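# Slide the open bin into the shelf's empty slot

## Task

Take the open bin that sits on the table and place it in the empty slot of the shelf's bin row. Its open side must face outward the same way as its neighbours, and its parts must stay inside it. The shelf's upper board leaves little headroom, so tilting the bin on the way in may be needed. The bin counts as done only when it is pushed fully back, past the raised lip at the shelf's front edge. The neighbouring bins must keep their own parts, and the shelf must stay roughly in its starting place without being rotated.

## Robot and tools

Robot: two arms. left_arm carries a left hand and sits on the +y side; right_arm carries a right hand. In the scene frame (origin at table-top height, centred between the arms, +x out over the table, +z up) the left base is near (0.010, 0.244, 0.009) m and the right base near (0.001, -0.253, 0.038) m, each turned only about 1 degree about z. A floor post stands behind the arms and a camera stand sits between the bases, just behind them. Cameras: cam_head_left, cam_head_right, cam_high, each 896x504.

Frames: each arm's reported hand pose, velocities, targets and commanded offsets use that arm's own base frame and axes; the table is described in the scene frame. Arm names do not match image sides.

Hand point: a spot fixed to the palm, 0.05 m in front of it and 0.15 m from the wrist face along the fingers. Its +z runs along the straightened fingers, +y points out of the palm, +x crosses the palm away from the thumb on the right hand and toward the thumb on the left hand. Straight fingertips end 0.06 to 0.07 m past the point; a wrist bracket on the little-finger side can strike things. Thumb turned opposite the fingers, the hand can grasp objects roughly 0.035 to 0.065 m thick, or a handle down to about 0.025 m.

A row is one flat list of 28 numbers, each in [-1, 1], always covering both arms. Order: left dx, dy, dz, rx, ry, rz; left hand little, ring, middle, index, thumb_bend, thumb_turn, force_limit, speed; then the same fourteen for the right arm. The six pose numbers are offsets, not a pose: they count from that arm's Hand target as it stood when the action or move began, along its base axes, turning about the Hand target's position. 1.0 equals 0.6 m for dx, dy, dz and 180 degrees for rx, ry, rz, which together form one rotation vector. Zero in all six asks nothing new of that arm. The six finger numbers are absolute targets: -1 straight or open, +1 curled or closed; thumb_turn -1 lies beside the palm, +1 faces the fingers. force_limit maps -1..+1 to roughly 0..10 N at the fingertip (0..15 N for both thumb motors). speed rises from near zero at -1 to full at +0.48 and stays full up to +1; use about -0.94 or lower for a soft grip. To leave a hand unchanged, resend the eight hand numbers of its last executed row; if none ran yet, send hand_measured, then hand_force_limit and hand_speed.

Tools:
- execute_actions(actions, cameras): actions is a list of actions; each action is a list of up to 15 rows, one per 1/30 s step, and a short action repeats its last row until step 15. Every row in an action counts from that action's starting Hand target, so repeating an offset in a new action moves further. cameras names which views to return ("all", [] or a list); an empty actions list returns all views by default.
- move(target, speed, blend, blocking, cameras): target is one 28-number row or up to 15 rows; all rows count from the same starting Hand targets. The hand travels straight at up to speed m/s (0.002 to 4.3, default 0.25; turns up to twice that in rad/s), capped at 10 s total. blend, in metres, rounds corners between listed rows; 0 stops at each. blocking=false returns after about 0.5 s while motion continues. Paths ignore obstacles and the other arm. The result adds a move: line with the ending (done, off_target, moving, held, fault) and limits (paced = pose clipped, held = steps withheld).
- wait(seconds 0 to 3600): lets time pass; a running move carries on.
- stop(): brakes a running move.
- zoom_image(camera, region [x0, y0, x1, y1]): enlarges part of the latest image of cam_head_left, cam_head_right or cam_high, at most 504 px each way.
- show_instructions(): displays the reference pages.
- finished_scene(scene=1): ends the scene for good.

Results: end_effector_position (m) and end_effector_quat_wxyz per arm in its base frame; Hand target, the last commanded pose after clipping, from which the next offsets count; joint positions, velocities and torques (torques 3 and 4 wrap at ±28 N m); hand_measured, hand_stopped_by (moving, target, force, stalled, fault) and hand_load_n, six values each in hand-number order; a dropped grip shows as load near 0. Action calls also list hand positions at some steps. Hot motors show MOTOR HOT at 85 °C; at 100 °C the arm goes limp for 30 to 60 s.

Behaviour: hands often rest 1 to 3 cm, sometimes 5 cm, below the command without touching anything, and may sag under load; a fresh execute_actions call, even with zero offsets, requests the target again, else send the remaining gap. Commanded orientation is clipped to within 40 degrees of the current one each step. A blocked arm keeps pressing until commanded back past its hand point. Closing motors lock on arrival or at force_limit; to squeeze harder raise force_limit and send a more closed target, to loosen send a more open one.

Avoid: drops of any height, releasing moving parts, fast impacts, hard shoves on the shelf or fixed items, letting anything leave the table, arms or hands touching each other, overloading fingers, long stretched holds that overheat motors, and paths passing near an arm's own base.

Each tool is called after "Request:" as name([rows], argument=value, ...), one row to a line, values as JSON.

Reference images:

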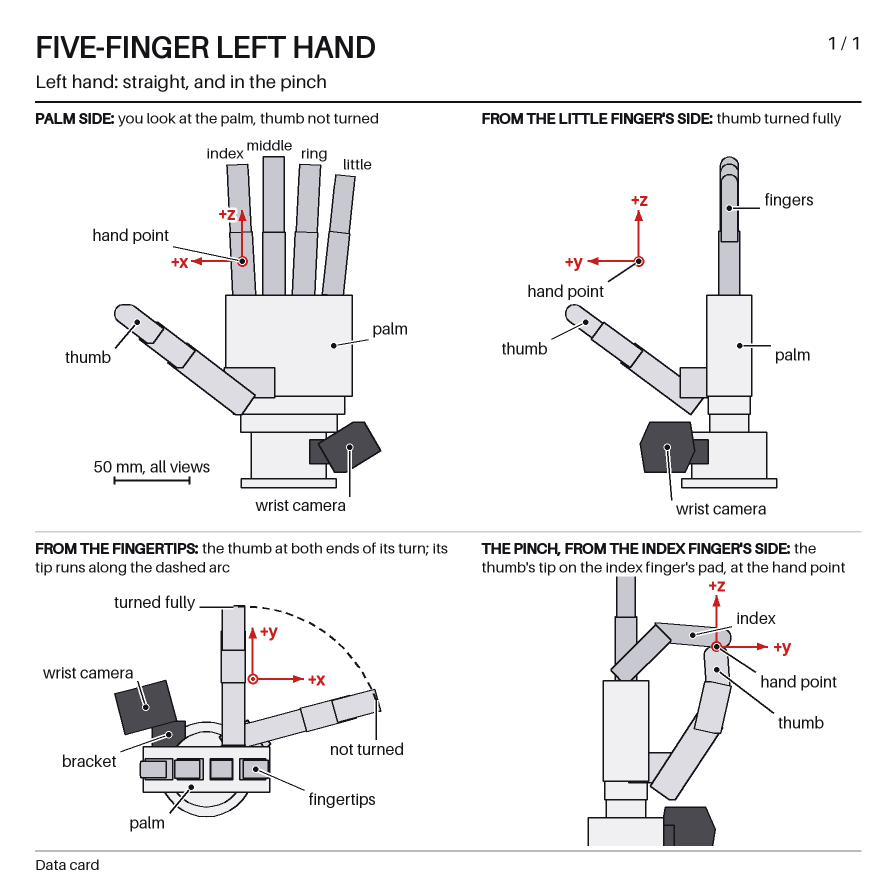

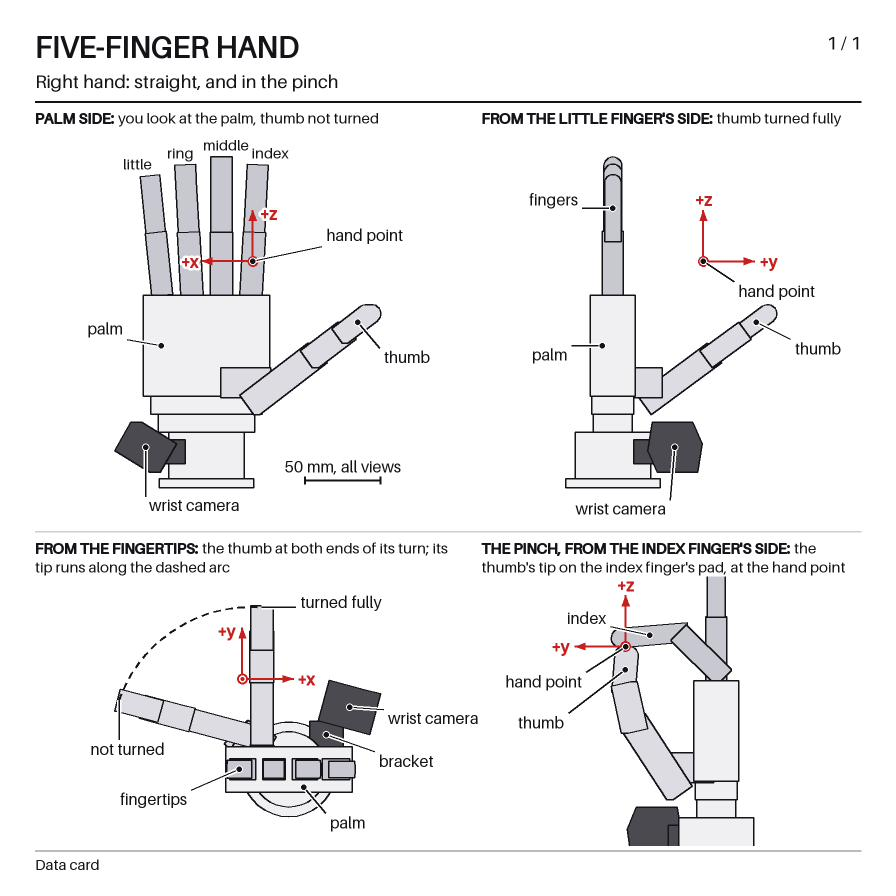

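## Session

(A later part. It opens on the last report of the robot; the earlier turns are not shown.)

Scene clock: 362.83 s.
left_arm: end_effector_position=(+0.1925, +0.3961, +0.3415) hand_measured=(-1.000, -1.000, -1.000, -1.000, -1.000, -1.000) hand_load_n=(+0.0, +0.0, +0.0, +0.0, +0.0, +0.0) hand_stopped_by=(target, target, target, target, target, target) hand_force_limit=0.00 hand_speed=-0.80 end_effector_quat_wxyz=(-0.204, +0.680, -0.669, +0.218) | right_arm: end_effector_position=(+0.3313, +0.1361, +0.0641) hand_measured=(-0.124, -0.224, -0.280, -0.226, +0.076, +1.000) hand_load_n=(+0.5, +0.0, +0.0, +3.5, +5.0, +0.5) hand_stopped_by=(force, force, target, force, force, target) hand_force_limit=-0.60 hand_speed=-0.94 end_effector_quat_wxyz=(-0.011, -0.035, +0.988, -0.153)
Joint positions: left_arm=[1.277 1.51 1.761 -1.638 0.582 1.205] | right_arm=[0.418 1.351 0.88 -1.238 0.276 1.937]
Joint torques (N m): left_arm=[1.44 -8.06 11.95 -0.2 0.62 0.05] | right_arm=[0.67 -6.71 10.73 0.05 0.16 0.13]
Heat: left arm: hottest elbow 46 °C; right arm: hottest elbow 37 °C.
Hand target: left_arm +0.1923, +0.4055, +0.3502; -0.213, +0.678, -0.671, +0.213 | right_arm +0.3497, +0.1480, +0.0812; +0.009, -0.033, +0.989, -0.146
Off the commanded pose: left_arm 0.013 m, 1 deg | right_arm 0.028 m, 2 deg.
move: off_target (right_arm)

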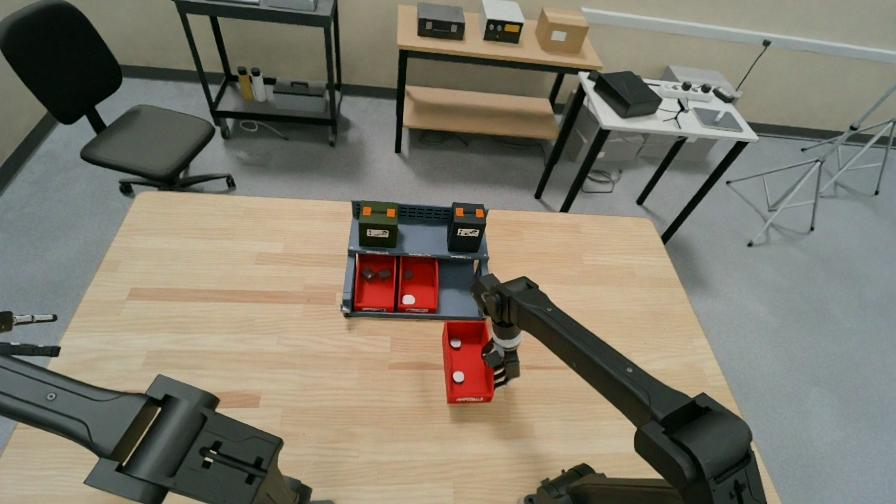

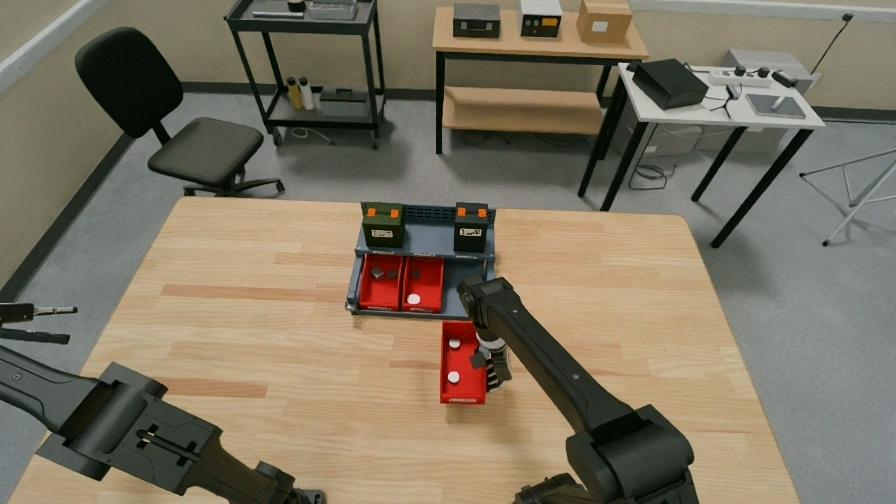

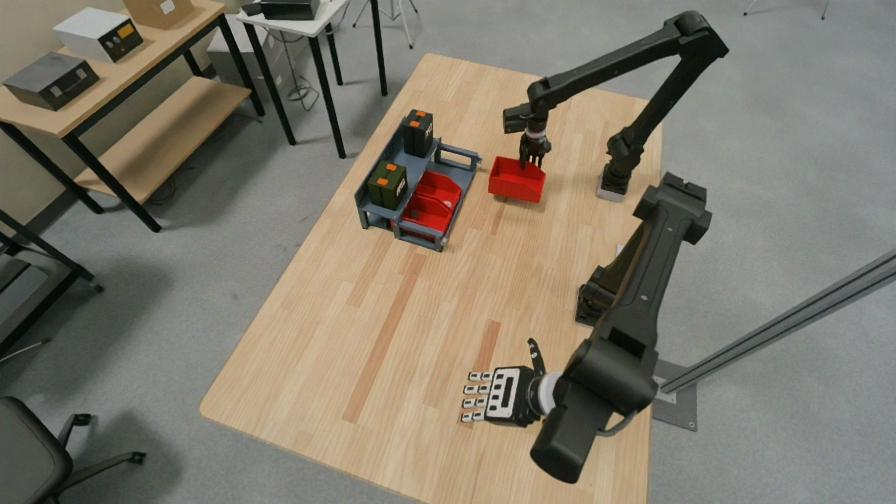

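Request:
move(target=[0,0,0,0,0,0,-1,-1,-1,-1,-1,-1,0,-0.8,0.115,0.008,0.012,0,0,-0.018,-0.1,-0.1,-0.28,-0.1,0.3,1,-0.6,-0.94], speed=0.08, cameras=["all"])

Request:
zoom_image(camera="cam_head_left", region=[400, 250, 520, 370])

Request:
zoom_image(camera="cam_head_right", region=[400, 250, 520, 370])

Request:
zoom_image(camera="cam_high", region=[420, 110, 540, 230])

Scene clock: 384.97 s.
left_arm: end_effector_position=(+0.1925, +0.3961, +0.3415) hand_measured=(-1.000, -1.000, -1.000, -1.000, -1.000, -1.000) hand_load_n=(+0.0, +0.0, +0.0, +0.0, +0.0, +0.0) hand_stopped_by=(target, target, target, target, target, target) hand_force_limit=0.00 hand_speed=-0.80 end_effector_quat_wxyz=(-0.204, +0.680, -0.669, +0.218) | right_arm: end_effector_position=(+0.3970, +0.1494, +0.0710) hand_measured=(-0.124, -0.224, -0.280, -0.226, +0.076, +1.000) hand_load_n=(+0.0, +0.0, +0.0, +3.5, +5.0, +0.5) hand_stopped_by=(force, force, target, force, force, target) hand_force_limit=-0.60 hand_speed=-0.94 end_effector_quat_wxyz=(-0.014, -0.017, +0.988, -0.154)
Joint positions: left_arm=[1.277 1.51 1.761 -1.638 0.582 1.205] | right_arm=[0.385 1.512 1.068 -1.267 0.278 1.941]
Joint torques (N m): left_arm=[1.49 -8.12 11.95 -0.21 0.62 0.05] | right_arm=[-1.08 -9.23 10.89 -0.05 0.14 0.1]
Heat: left arm: hottest elbow 47 °C; right arm: hottest elbow 40 °C.
Hand target: left_arm +0.1923, +0.4055, +0.3502; -0.213, +0.678, -0.671, +0.213 | right_arm +0.4186, +0.1528, +0.0884; +0.005, -0.005, +0.989, -0.146
Off the commanded pose: left_arm 0.013 m, 1 deg | right_arm 0.028 m, 3 deg.
move: off_target (right_arm)

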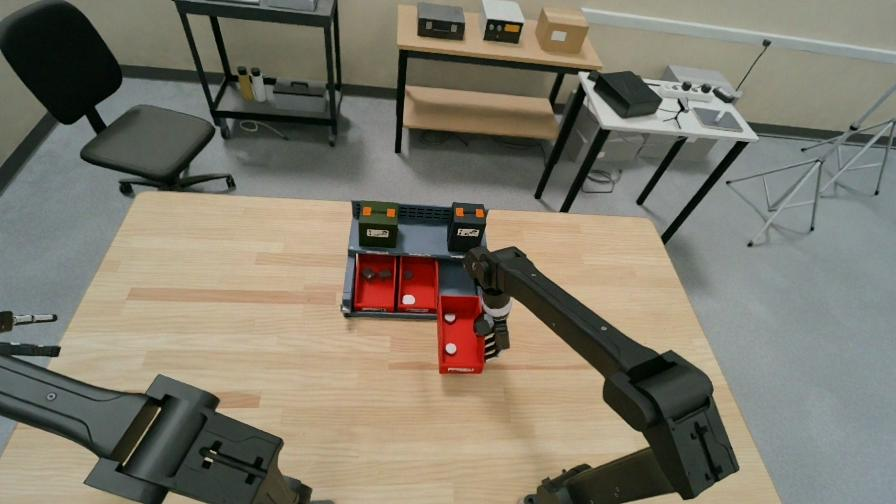

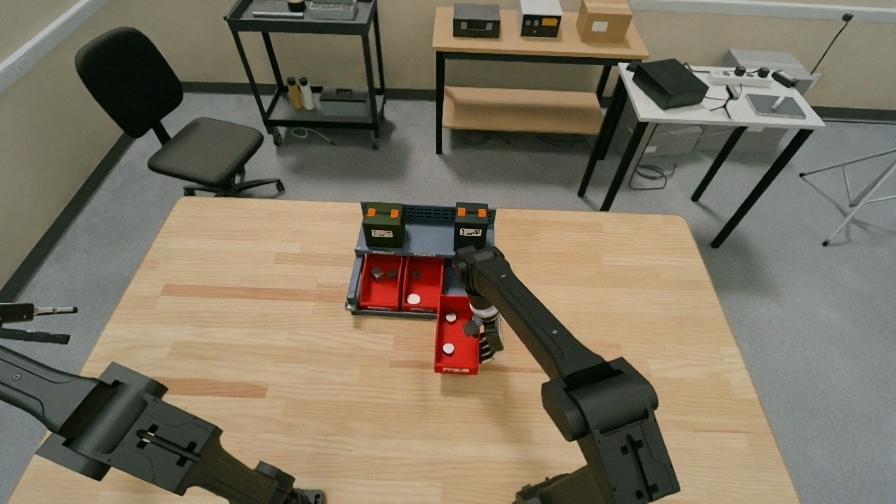

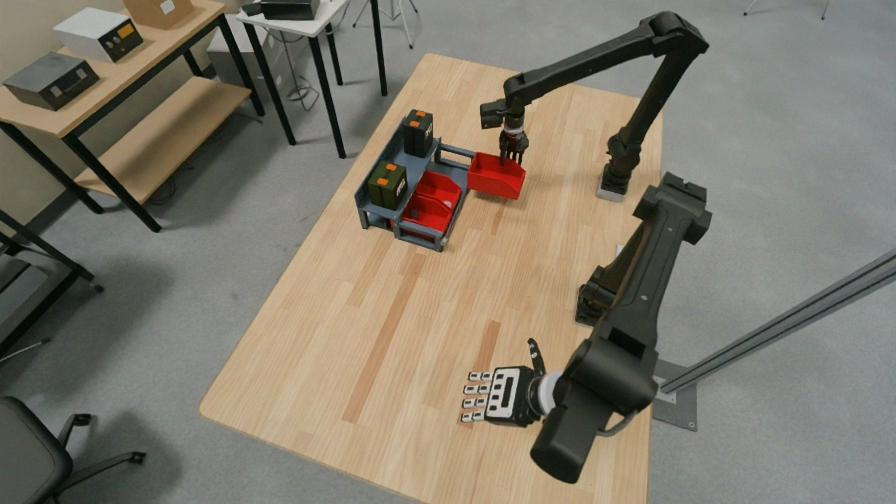

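Scaled by 4.200 from the camera's image (finer frame: 1280x720).

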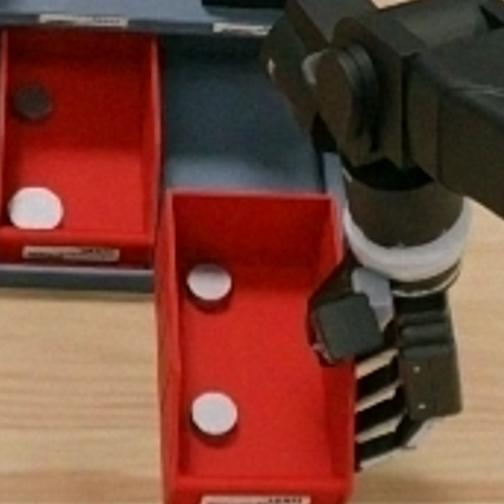

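Scaled by 4.200 from the camera's image (finer frame: 1280x720).

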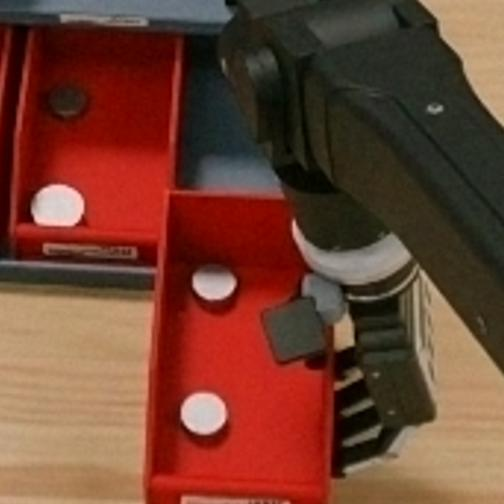

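Scaled by 4.200 from the camera's image (finer frame: 1280x720).

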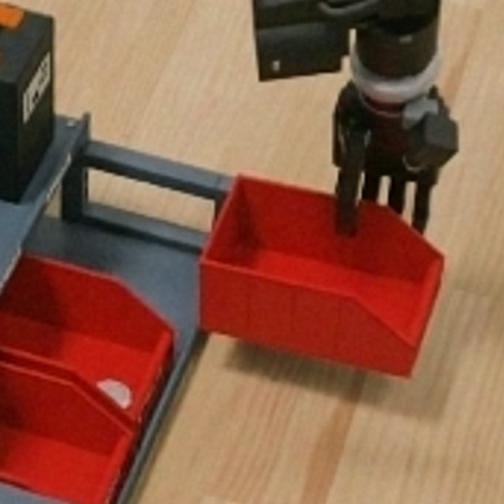

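Request:
move(target=[0,0,0,0,0,0,-1,-1,-1,-1,-1,-1,0,-0.8,0.05,-0.018,0.003,0,0,-0.008,-0.1,-0.1,-0.28,-0.1,0.3,1,-0.6,-0.94], speed=0.06, cameras=["all"])

Request:
zoom_image(camera="cam_head_left", region=[400, 230, 520, 350])

Request:
zoom_image(camera="cam_head_right", region=[400, 230, 520, 350])

Request:
zoom_image(camera="cam_high", region=[410, 110, 530, 230])

Scene clock: 405.67 s.
left_arm: end_effector_position=(+0.1925, +0.3961, +0.3415) hand_measured=(-1.000, -1.000, -1.000, -1.000, -1.000, -1.000) hand_load_n=(+0.0, +0.0, +0.0, +0.0, +0.0, +0.0) hand_stopped_by=(target, target, target, target, target, target) hand_force_limit=0.00 hand_speed=-0.80 end_effector_quat_wxyz=(-0.204, +0.680, -0.669, +0.218) | right_arm: end_effector_position=(+0.4281, +0.1392, +0.0723) hand_measured=(-0.124, -0.224, -0.280, -0.226, +0.076, +1.000) hand_load_n=(+0.5, +0.0, +0.5, +3.5, +5.0, +0.5) hand_stopped_by=(force, force, target, force, force, target) hand_force_limit=-0.60 hand_speed=-0.94 end_effector_quat_wxyz=(-0.014, +0.004, +0.988, -0.153)
Joint positions: left_arm=[1.277 1.51 1.761 -1.638 0.582 1.205] | right_arm=[0.338 1.571 1.14 -1.274 0.28 1.935]
Joint torques (N m): left_arm=[1.49 -8.06 11.96 -0.21 0.62 0.04] | right_arm=[-0.97 -10.34 10.99 0.03 0.14 -0.05]
Motor temperatures (°C): left_arm=[29 31 47 26 29 29] | right_arm=[30 33 43 29 27 29]
Heat: left arm: hottest elbow 47 °C; right arm: hottest elbow 43 °C.
Hand target: left_arm +0.1923, +0.4055, +0.3502; -0.213, +0.678, -0.671, +0.213 | right_arm +0.4485, +0.1421, +0.0900; +0.003, +0.008, +0.989, -0.146
Off the commanded pose: left_arm 0.013 m, 1 deg | right_arm 0.027 m, 2 deg.
move: off_target (right_arm)

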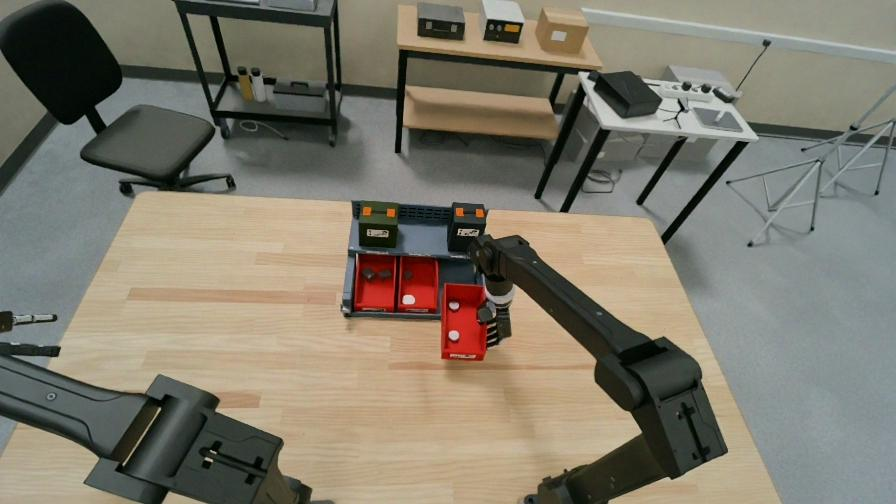

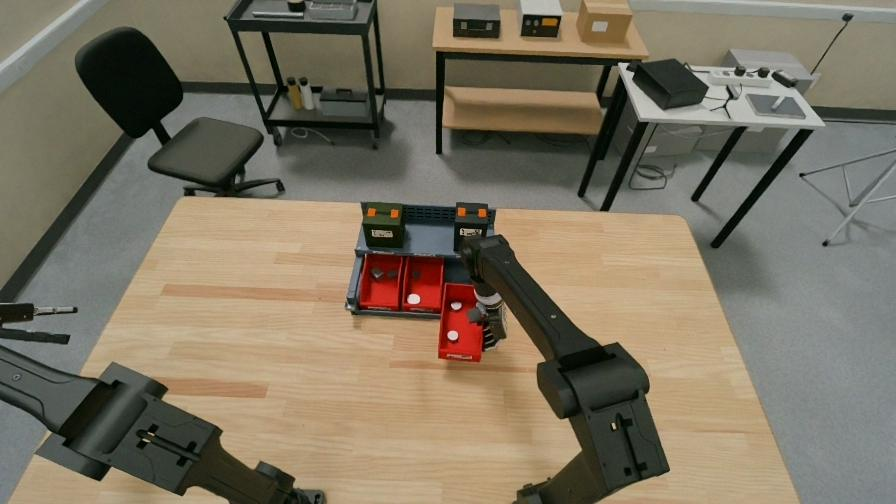

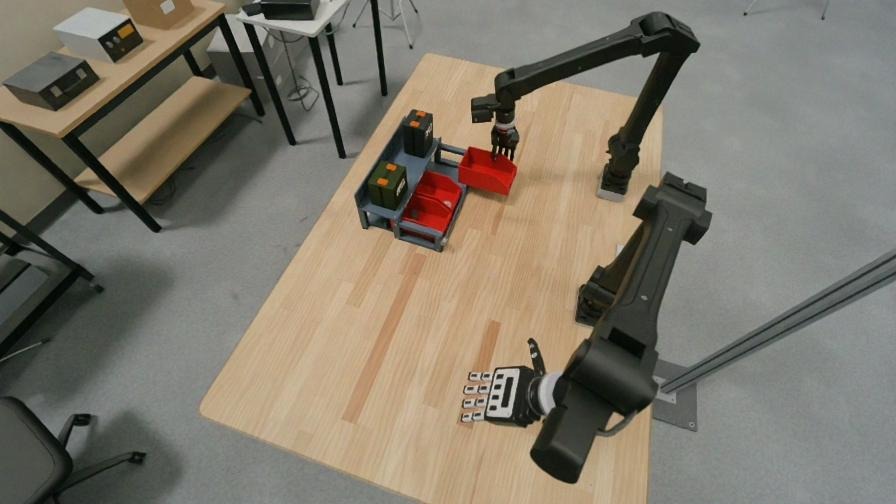

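Scaled by 4.200 from the camera's image (finer frame: 1280x720).

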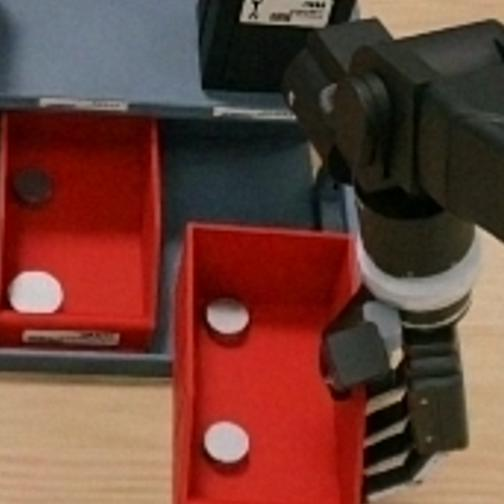

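Scaled by 4.200 from the camera's image (finer frame: 1280x720).

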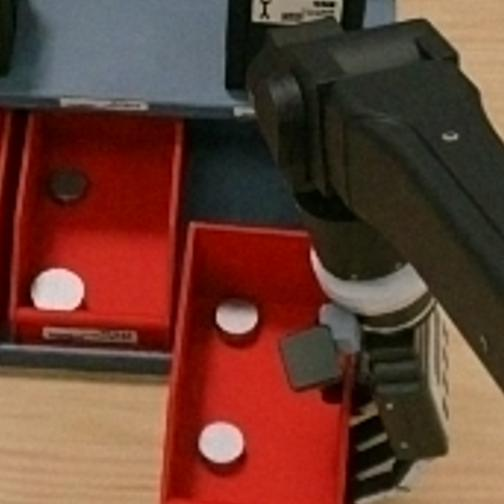

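Scaled by 4.200 from the camera's image (finer frame: 1280x720).

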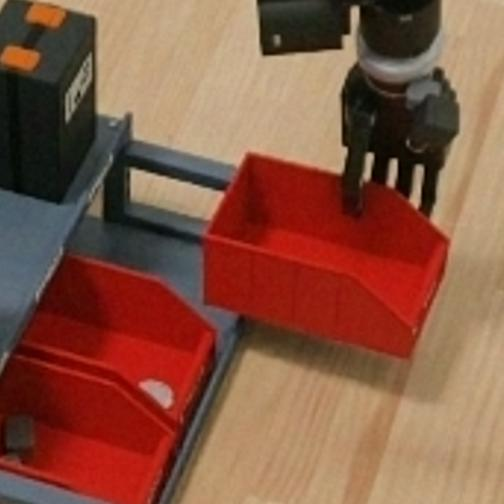

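Request:
move(target=[0,0,0,0,0,0,-1,-1,-1,-1,-1,-1,0,-0.8,0.04,0.011,0.0,0,0,0,-0.1,-0.1,-0.28,-0.1,0.3,1,-0.6,-0.94], speed=0.06, cameras=["all"])

Request:
zoom_image(camera="cam_head_left", region=[400, 230, 520, 350])

Request:
zoom_image(camera="cam_high", region=[410, 110, 530, 230])

Scene clock: 414.83 s.
left_arm: end_effector_position=(+0.1925, +0.3961, +0.3415) hand_measured=(-1.000, -1.000, -1.000, -1.000, -1.000, -1.000) hand_load_n=(+0.0, +0.0, +0.0, +0.0, +0.0, +0.0) hand_stopped_by=(target, target, target, target, target, target) hand_force_limit=0.00 hand_speed=-0.80 end_effector_quat_wxyz=(-0.204, +0.680, -0.669, +0.218) | right_arm: end_effector_position=(+0.4518, +0.1470, +0.0722) hand_measured=(-0.124, -0.224, -0.280, -0.226, +0.076, +1.000) hand_load_n=(+0.0, +0.0, +0.0, +4.0, +5.0, +0.5) hand_stopped_by=(force, force, target, force, force, target) hand_force_limit=-0.60 hand_speed=-0.94 end_effector_quat_wxyz=(-0.015, +0.003, +0.988, -0.153)
Joint positions: left_arm=[1.277 1.51 1.761 -1.638 0.582 1.205] | right_arm=[0.336 1.631 1.214 -1.287 0.28 1.931]
Joint torques (N m): left_arm=[1.44 -8.12 11.96 -0.21 0.62 0.05] | right_arm=[-1.14 -11.4 11.15 -0.03 0.15 -0.04]
Heat: left arm: hottest elbow 47 °C; right arm: hottest elbow 45 °C.
Hand target: left_arm +0.1923, +0.4055, +0.3502; -0.213, +0.678, -0.671, +0.213 | right_arm +0.4726, +0.1486, +0.0902; +0.003, +0.008, +0.989, -0.146
Off the commanded pose: left_arm 0.013 m, 1 deg | right_arm 0.027 m, 2 deg.
move: off_target (right_arm)

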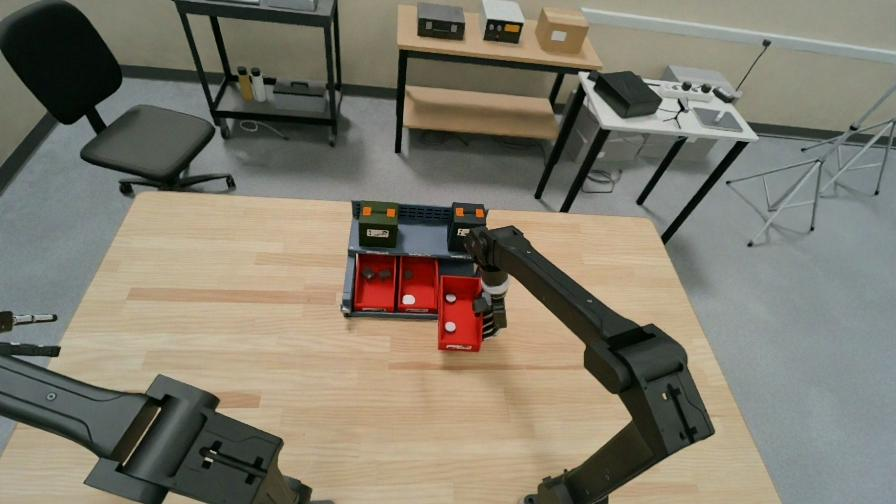

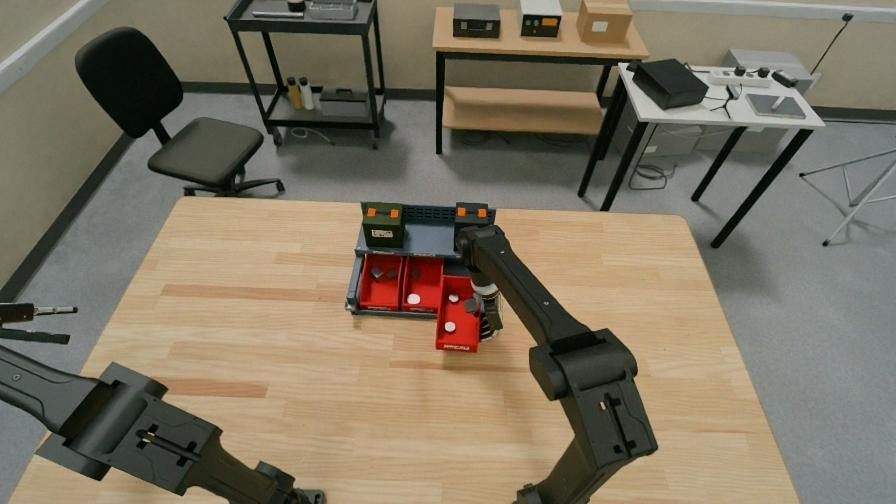

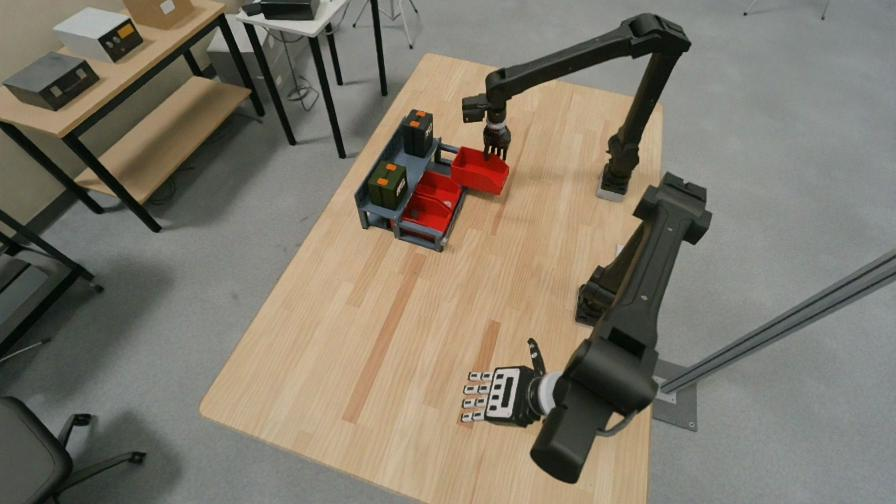

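Scaled by 4.200 from the camera's image (finer frame: 1280x720).

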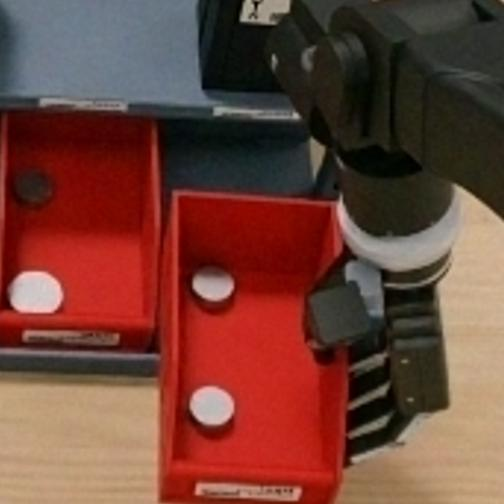

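Scaled by 4.200 from the camera's image (finer frame: 1280x720).

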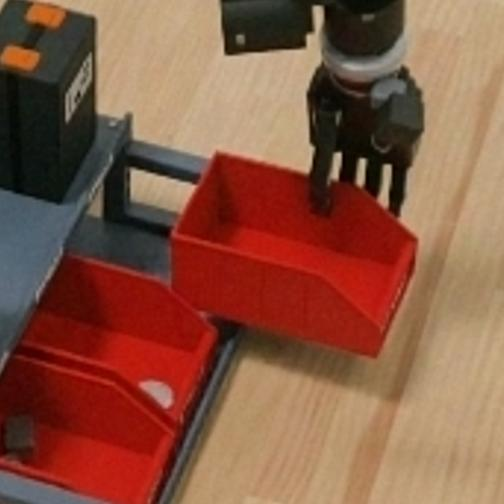

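Request:
zoom_image(camera="cam_head_right", region=[420, 240, 500, 320])

Request:
zoom_image(camera="cam_head_left", region=[420, 240, 500, 320])

Request:
zoom_image(camera="cam_high", region=[420, 130, 500, 210])

Scaled by 6.300 from the camera's image (finer frame: 1280x720).

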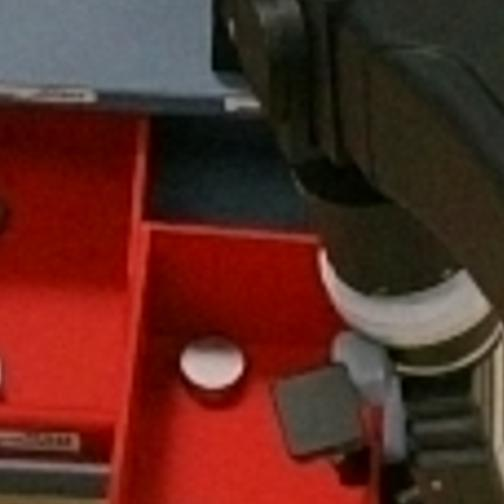

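Scaled by 6.300 from the camera's image (finer frame: 1280x720).

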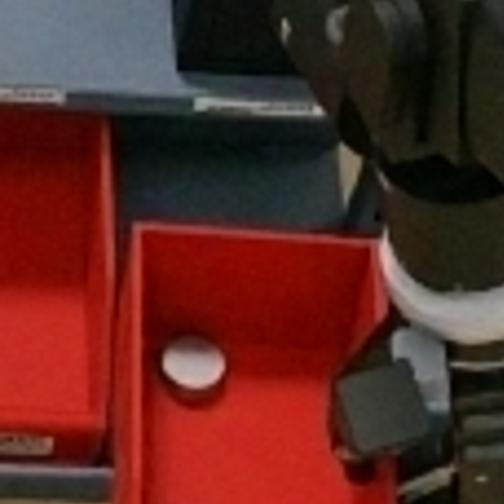

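Scaled by 6.300 from the camera's image (finer frame: 1280x720).

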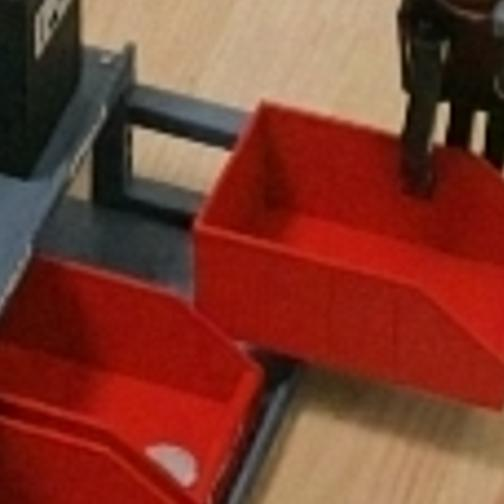

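Request:
move(target=[0,0,0,0,0,0,-1,-1,-1,-1,-1,-1,0,-0.8,0.0,-0.006,-0.06,0,-0.03,0,-0.1,-0.1,-0.28,-0.1,0.3,1,-0.6,-0.94], speed=0.06, cameras=["all"])

Request:
zoom_image(camera="cam_head_right", region=[420, 240, 500, 320])

Request:
zoom_image(camera="cam_head_left", region=[420, 240, 500, 320])

Request:
zoom_image(camera="cam_high", region=[420, 120, 520, 220])

Scene clock: 425.03 s.
left_arm: end_effector_position=(+0.1925, +0.3961, +0.3415) hand_measured=(-1.000, -1.000, -1.000, -1.000, -1.000, -1.000) hand_load_n=(+0.0, -0.5, +0.0, +0.0, +0.0, +0.0) hand_stopped_by=(target, target, target, target, target, target) hand_force_limit=0.00 hand_speed=-0.80 end_effector_quat_wxyz=(-0.204, +0.680, -0.669, +0.218) | right_arm: end_effector_position=(+0.4712, +0.1473, +0.0502) hand_measured=(-0.124, -0.224, -0.280, -0.226, +0.076, +1.000) hand_load_n=(+1.0, +0.0, +0.0, +2.5, +5.0, +1.0) hand_stopped_by=(force, force, target, force, force, target) hand_force_limit=-0.60 hand_speed=-0.94 end_effector_quat_wxyz=(+0.045, +0.010, +0.988, -0.149)
Joint positions: left_arm=[1.277 1.51 1.761 -1.638 0.582 1.205] | right_arm=[0.337 1.629 1.136 -1.095 0.312 1.93]
Joint torques (N m): left_arm=[1.49 -8.12 11.95 -0.23 0.62 0.05] | right_arm=[-0.67 -12.34 7.02 0.72 0.1 0.05]
Heat: left arm: hottest elbow 47 °C; right arm: hottest elbow 44 °C.
Hand target: left_arm +0.1923, +0.4055, +0.3502; -0.213, +0.678, -0.671, +0.213 | right_arm +0.4726, +0.1450, +0.0541; +0.050, +0.015, +0.988, -0.146
Off the commanded pose: left_arm 0.013 m, 1 deg | right_arm 0.005 m, 1 deg.
move: done

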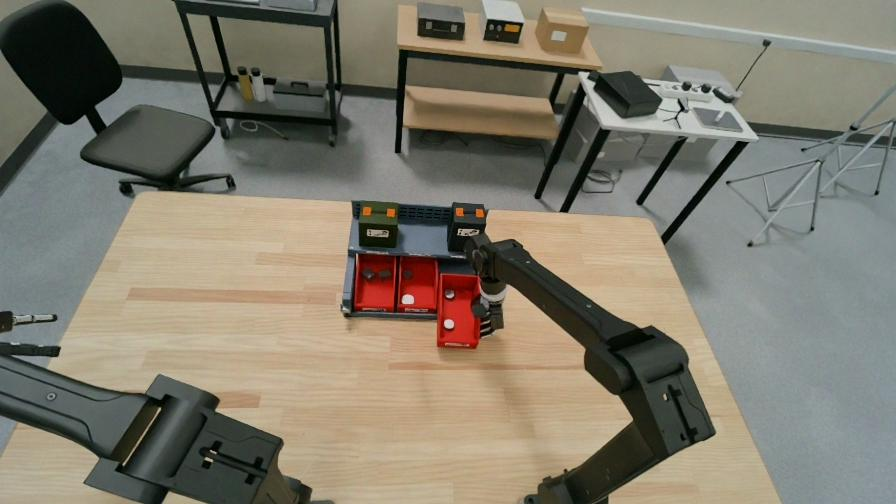

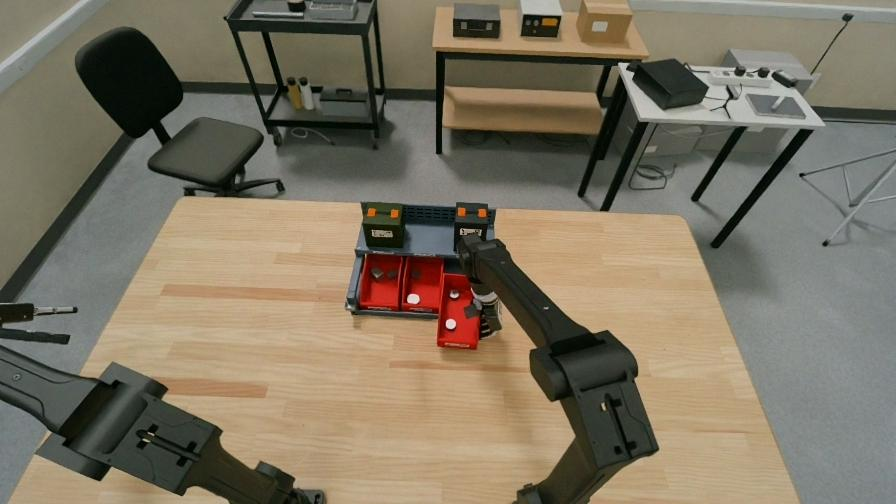

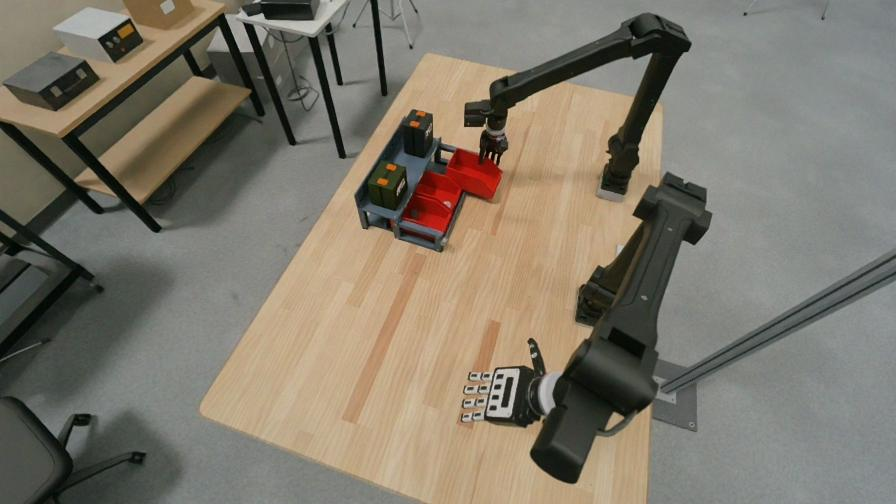

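Scaled by 6.300 from the camera's image (finer frame: 1280x720).

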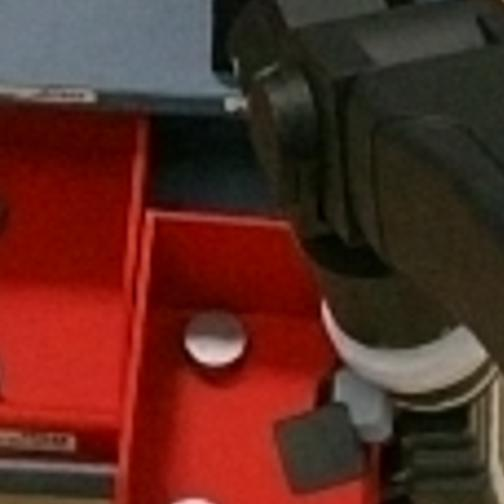

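Scaled by 6.300 from the camera's image (finer frame: 1280x720).

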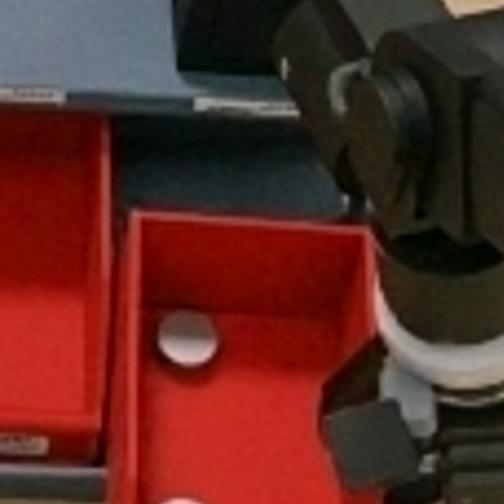

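Scaled by 5.040 from the camera's image (finer frame: 1280x720).

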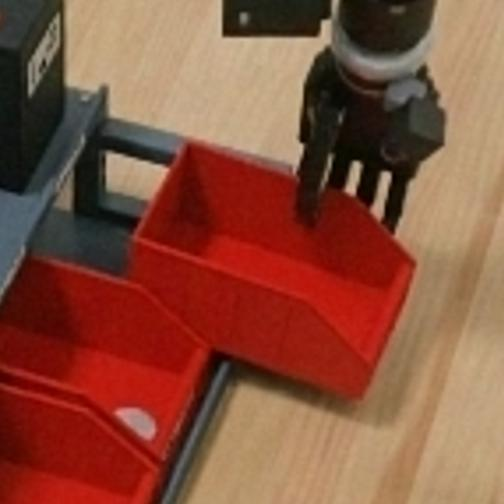

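Request:
move(target=[0,0,0,0,0,0,-1,-1,-1,-1,-1,-1,0,-0.8,-0.028,0.0,-0.018,0,-0.018,0,-0.1,-0.1,-0.28,-0.1,0.3,1,-0.6,-0.94], speed=0.06, cameras=["all"])

Request:
zoom_image(camera="cam_head_left", region=[410, 250, 510, 350])

Request:
zoom_image(camera="cam_high", region=[420, 120, 520, 220])

Scene clock: 432.40 s.
left_arm: end_effector_position=(+0.1925, +0.3961, +0.3415) hand_measured=(-1.000, -1.000, -1.000, -1.000, -1.000, -1.000) hand_load_n=(+0.0, +0.0, +0.0, +0.0, +0.0, +0.0) hand_stopped_by=(target, target, target, target, target, target) hand_force_limit=0.00 hand_speed=-0.80 end_effector_quat_wxyz=(-0.204, +0.680, -0.669, +0.218) | right_arm: end_effector_position=(+0.4684, +0.1456, +0.0486) hand_measured=(-0.124, -0.224, -0.280, -0.226, +0.076, +1.000) hand_load_n=(+1.0, +0.0, +0.0, +2.0, +5.5, +1.0) hand_stopped_by=(force, force, target, force, force, target) hand_force_limit=-0.60 hand_speed=-0.94 end_effector_quat_wxyz=(+0.088, +0.019, +0.986, -0.142)
Joint positions: left_arm=[1.277 1.51 1.761 -1.638 0.582 1.205] | right_arm=[0.344 1.575 1.049 -0.979 0.33 1.943]
Joint torques (N m): left_arm=[1.44 -8.12 11.95 -0.21 0.62 0.04] | right_arm=[0.44 -11.22 5.72 0.16 0.17 0.12]
Heat: left arm: hottest elbow 47 °C; right arm: hottest elbow 43 °C.
Hand target: left_arm +0.1923, +0.4055, +0.3502; -0.213, +0.678, -0.671, +0.213 | right_arm +0.4558, +0.1450, +0.0433; +0.077, +0.019, +0.986, -0.145
Off the commanded pose: left_arm 0.013 m, 1 deg | right_arm 0.014 m, 1 deg.
move: off_target (right_arm)

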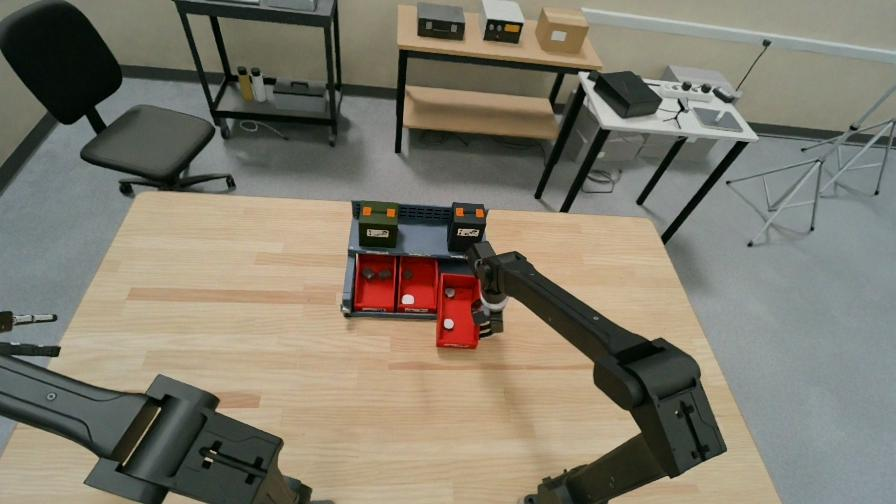

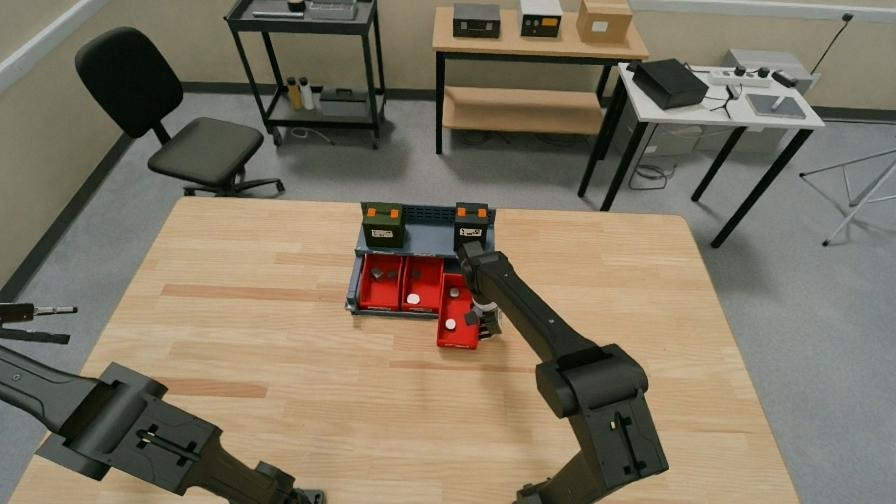

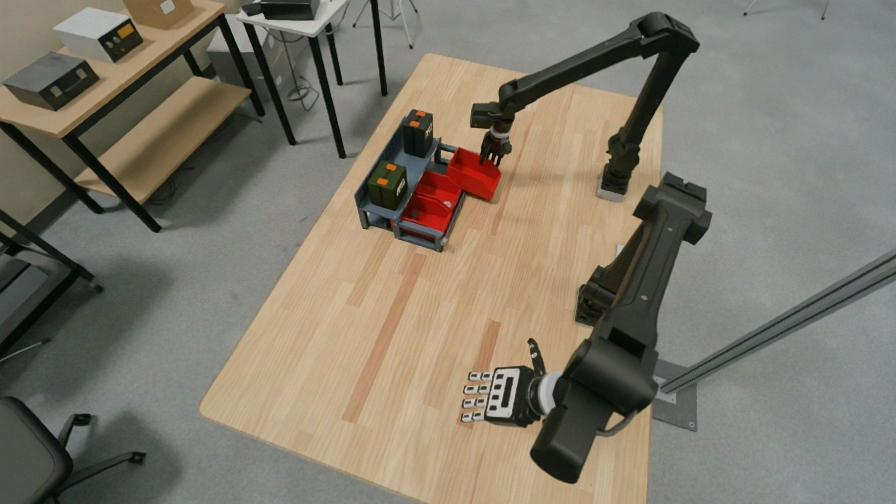

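Scaled by 5.040 from the camera's image (finer frame: 1280x720).

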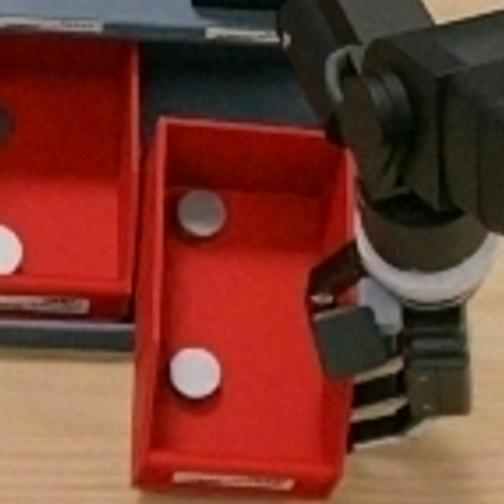

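Scaled by 5.040 from the camera's image (finer frame: 1280x720).

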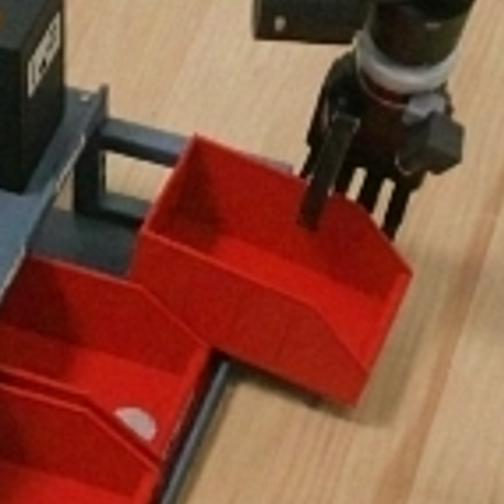

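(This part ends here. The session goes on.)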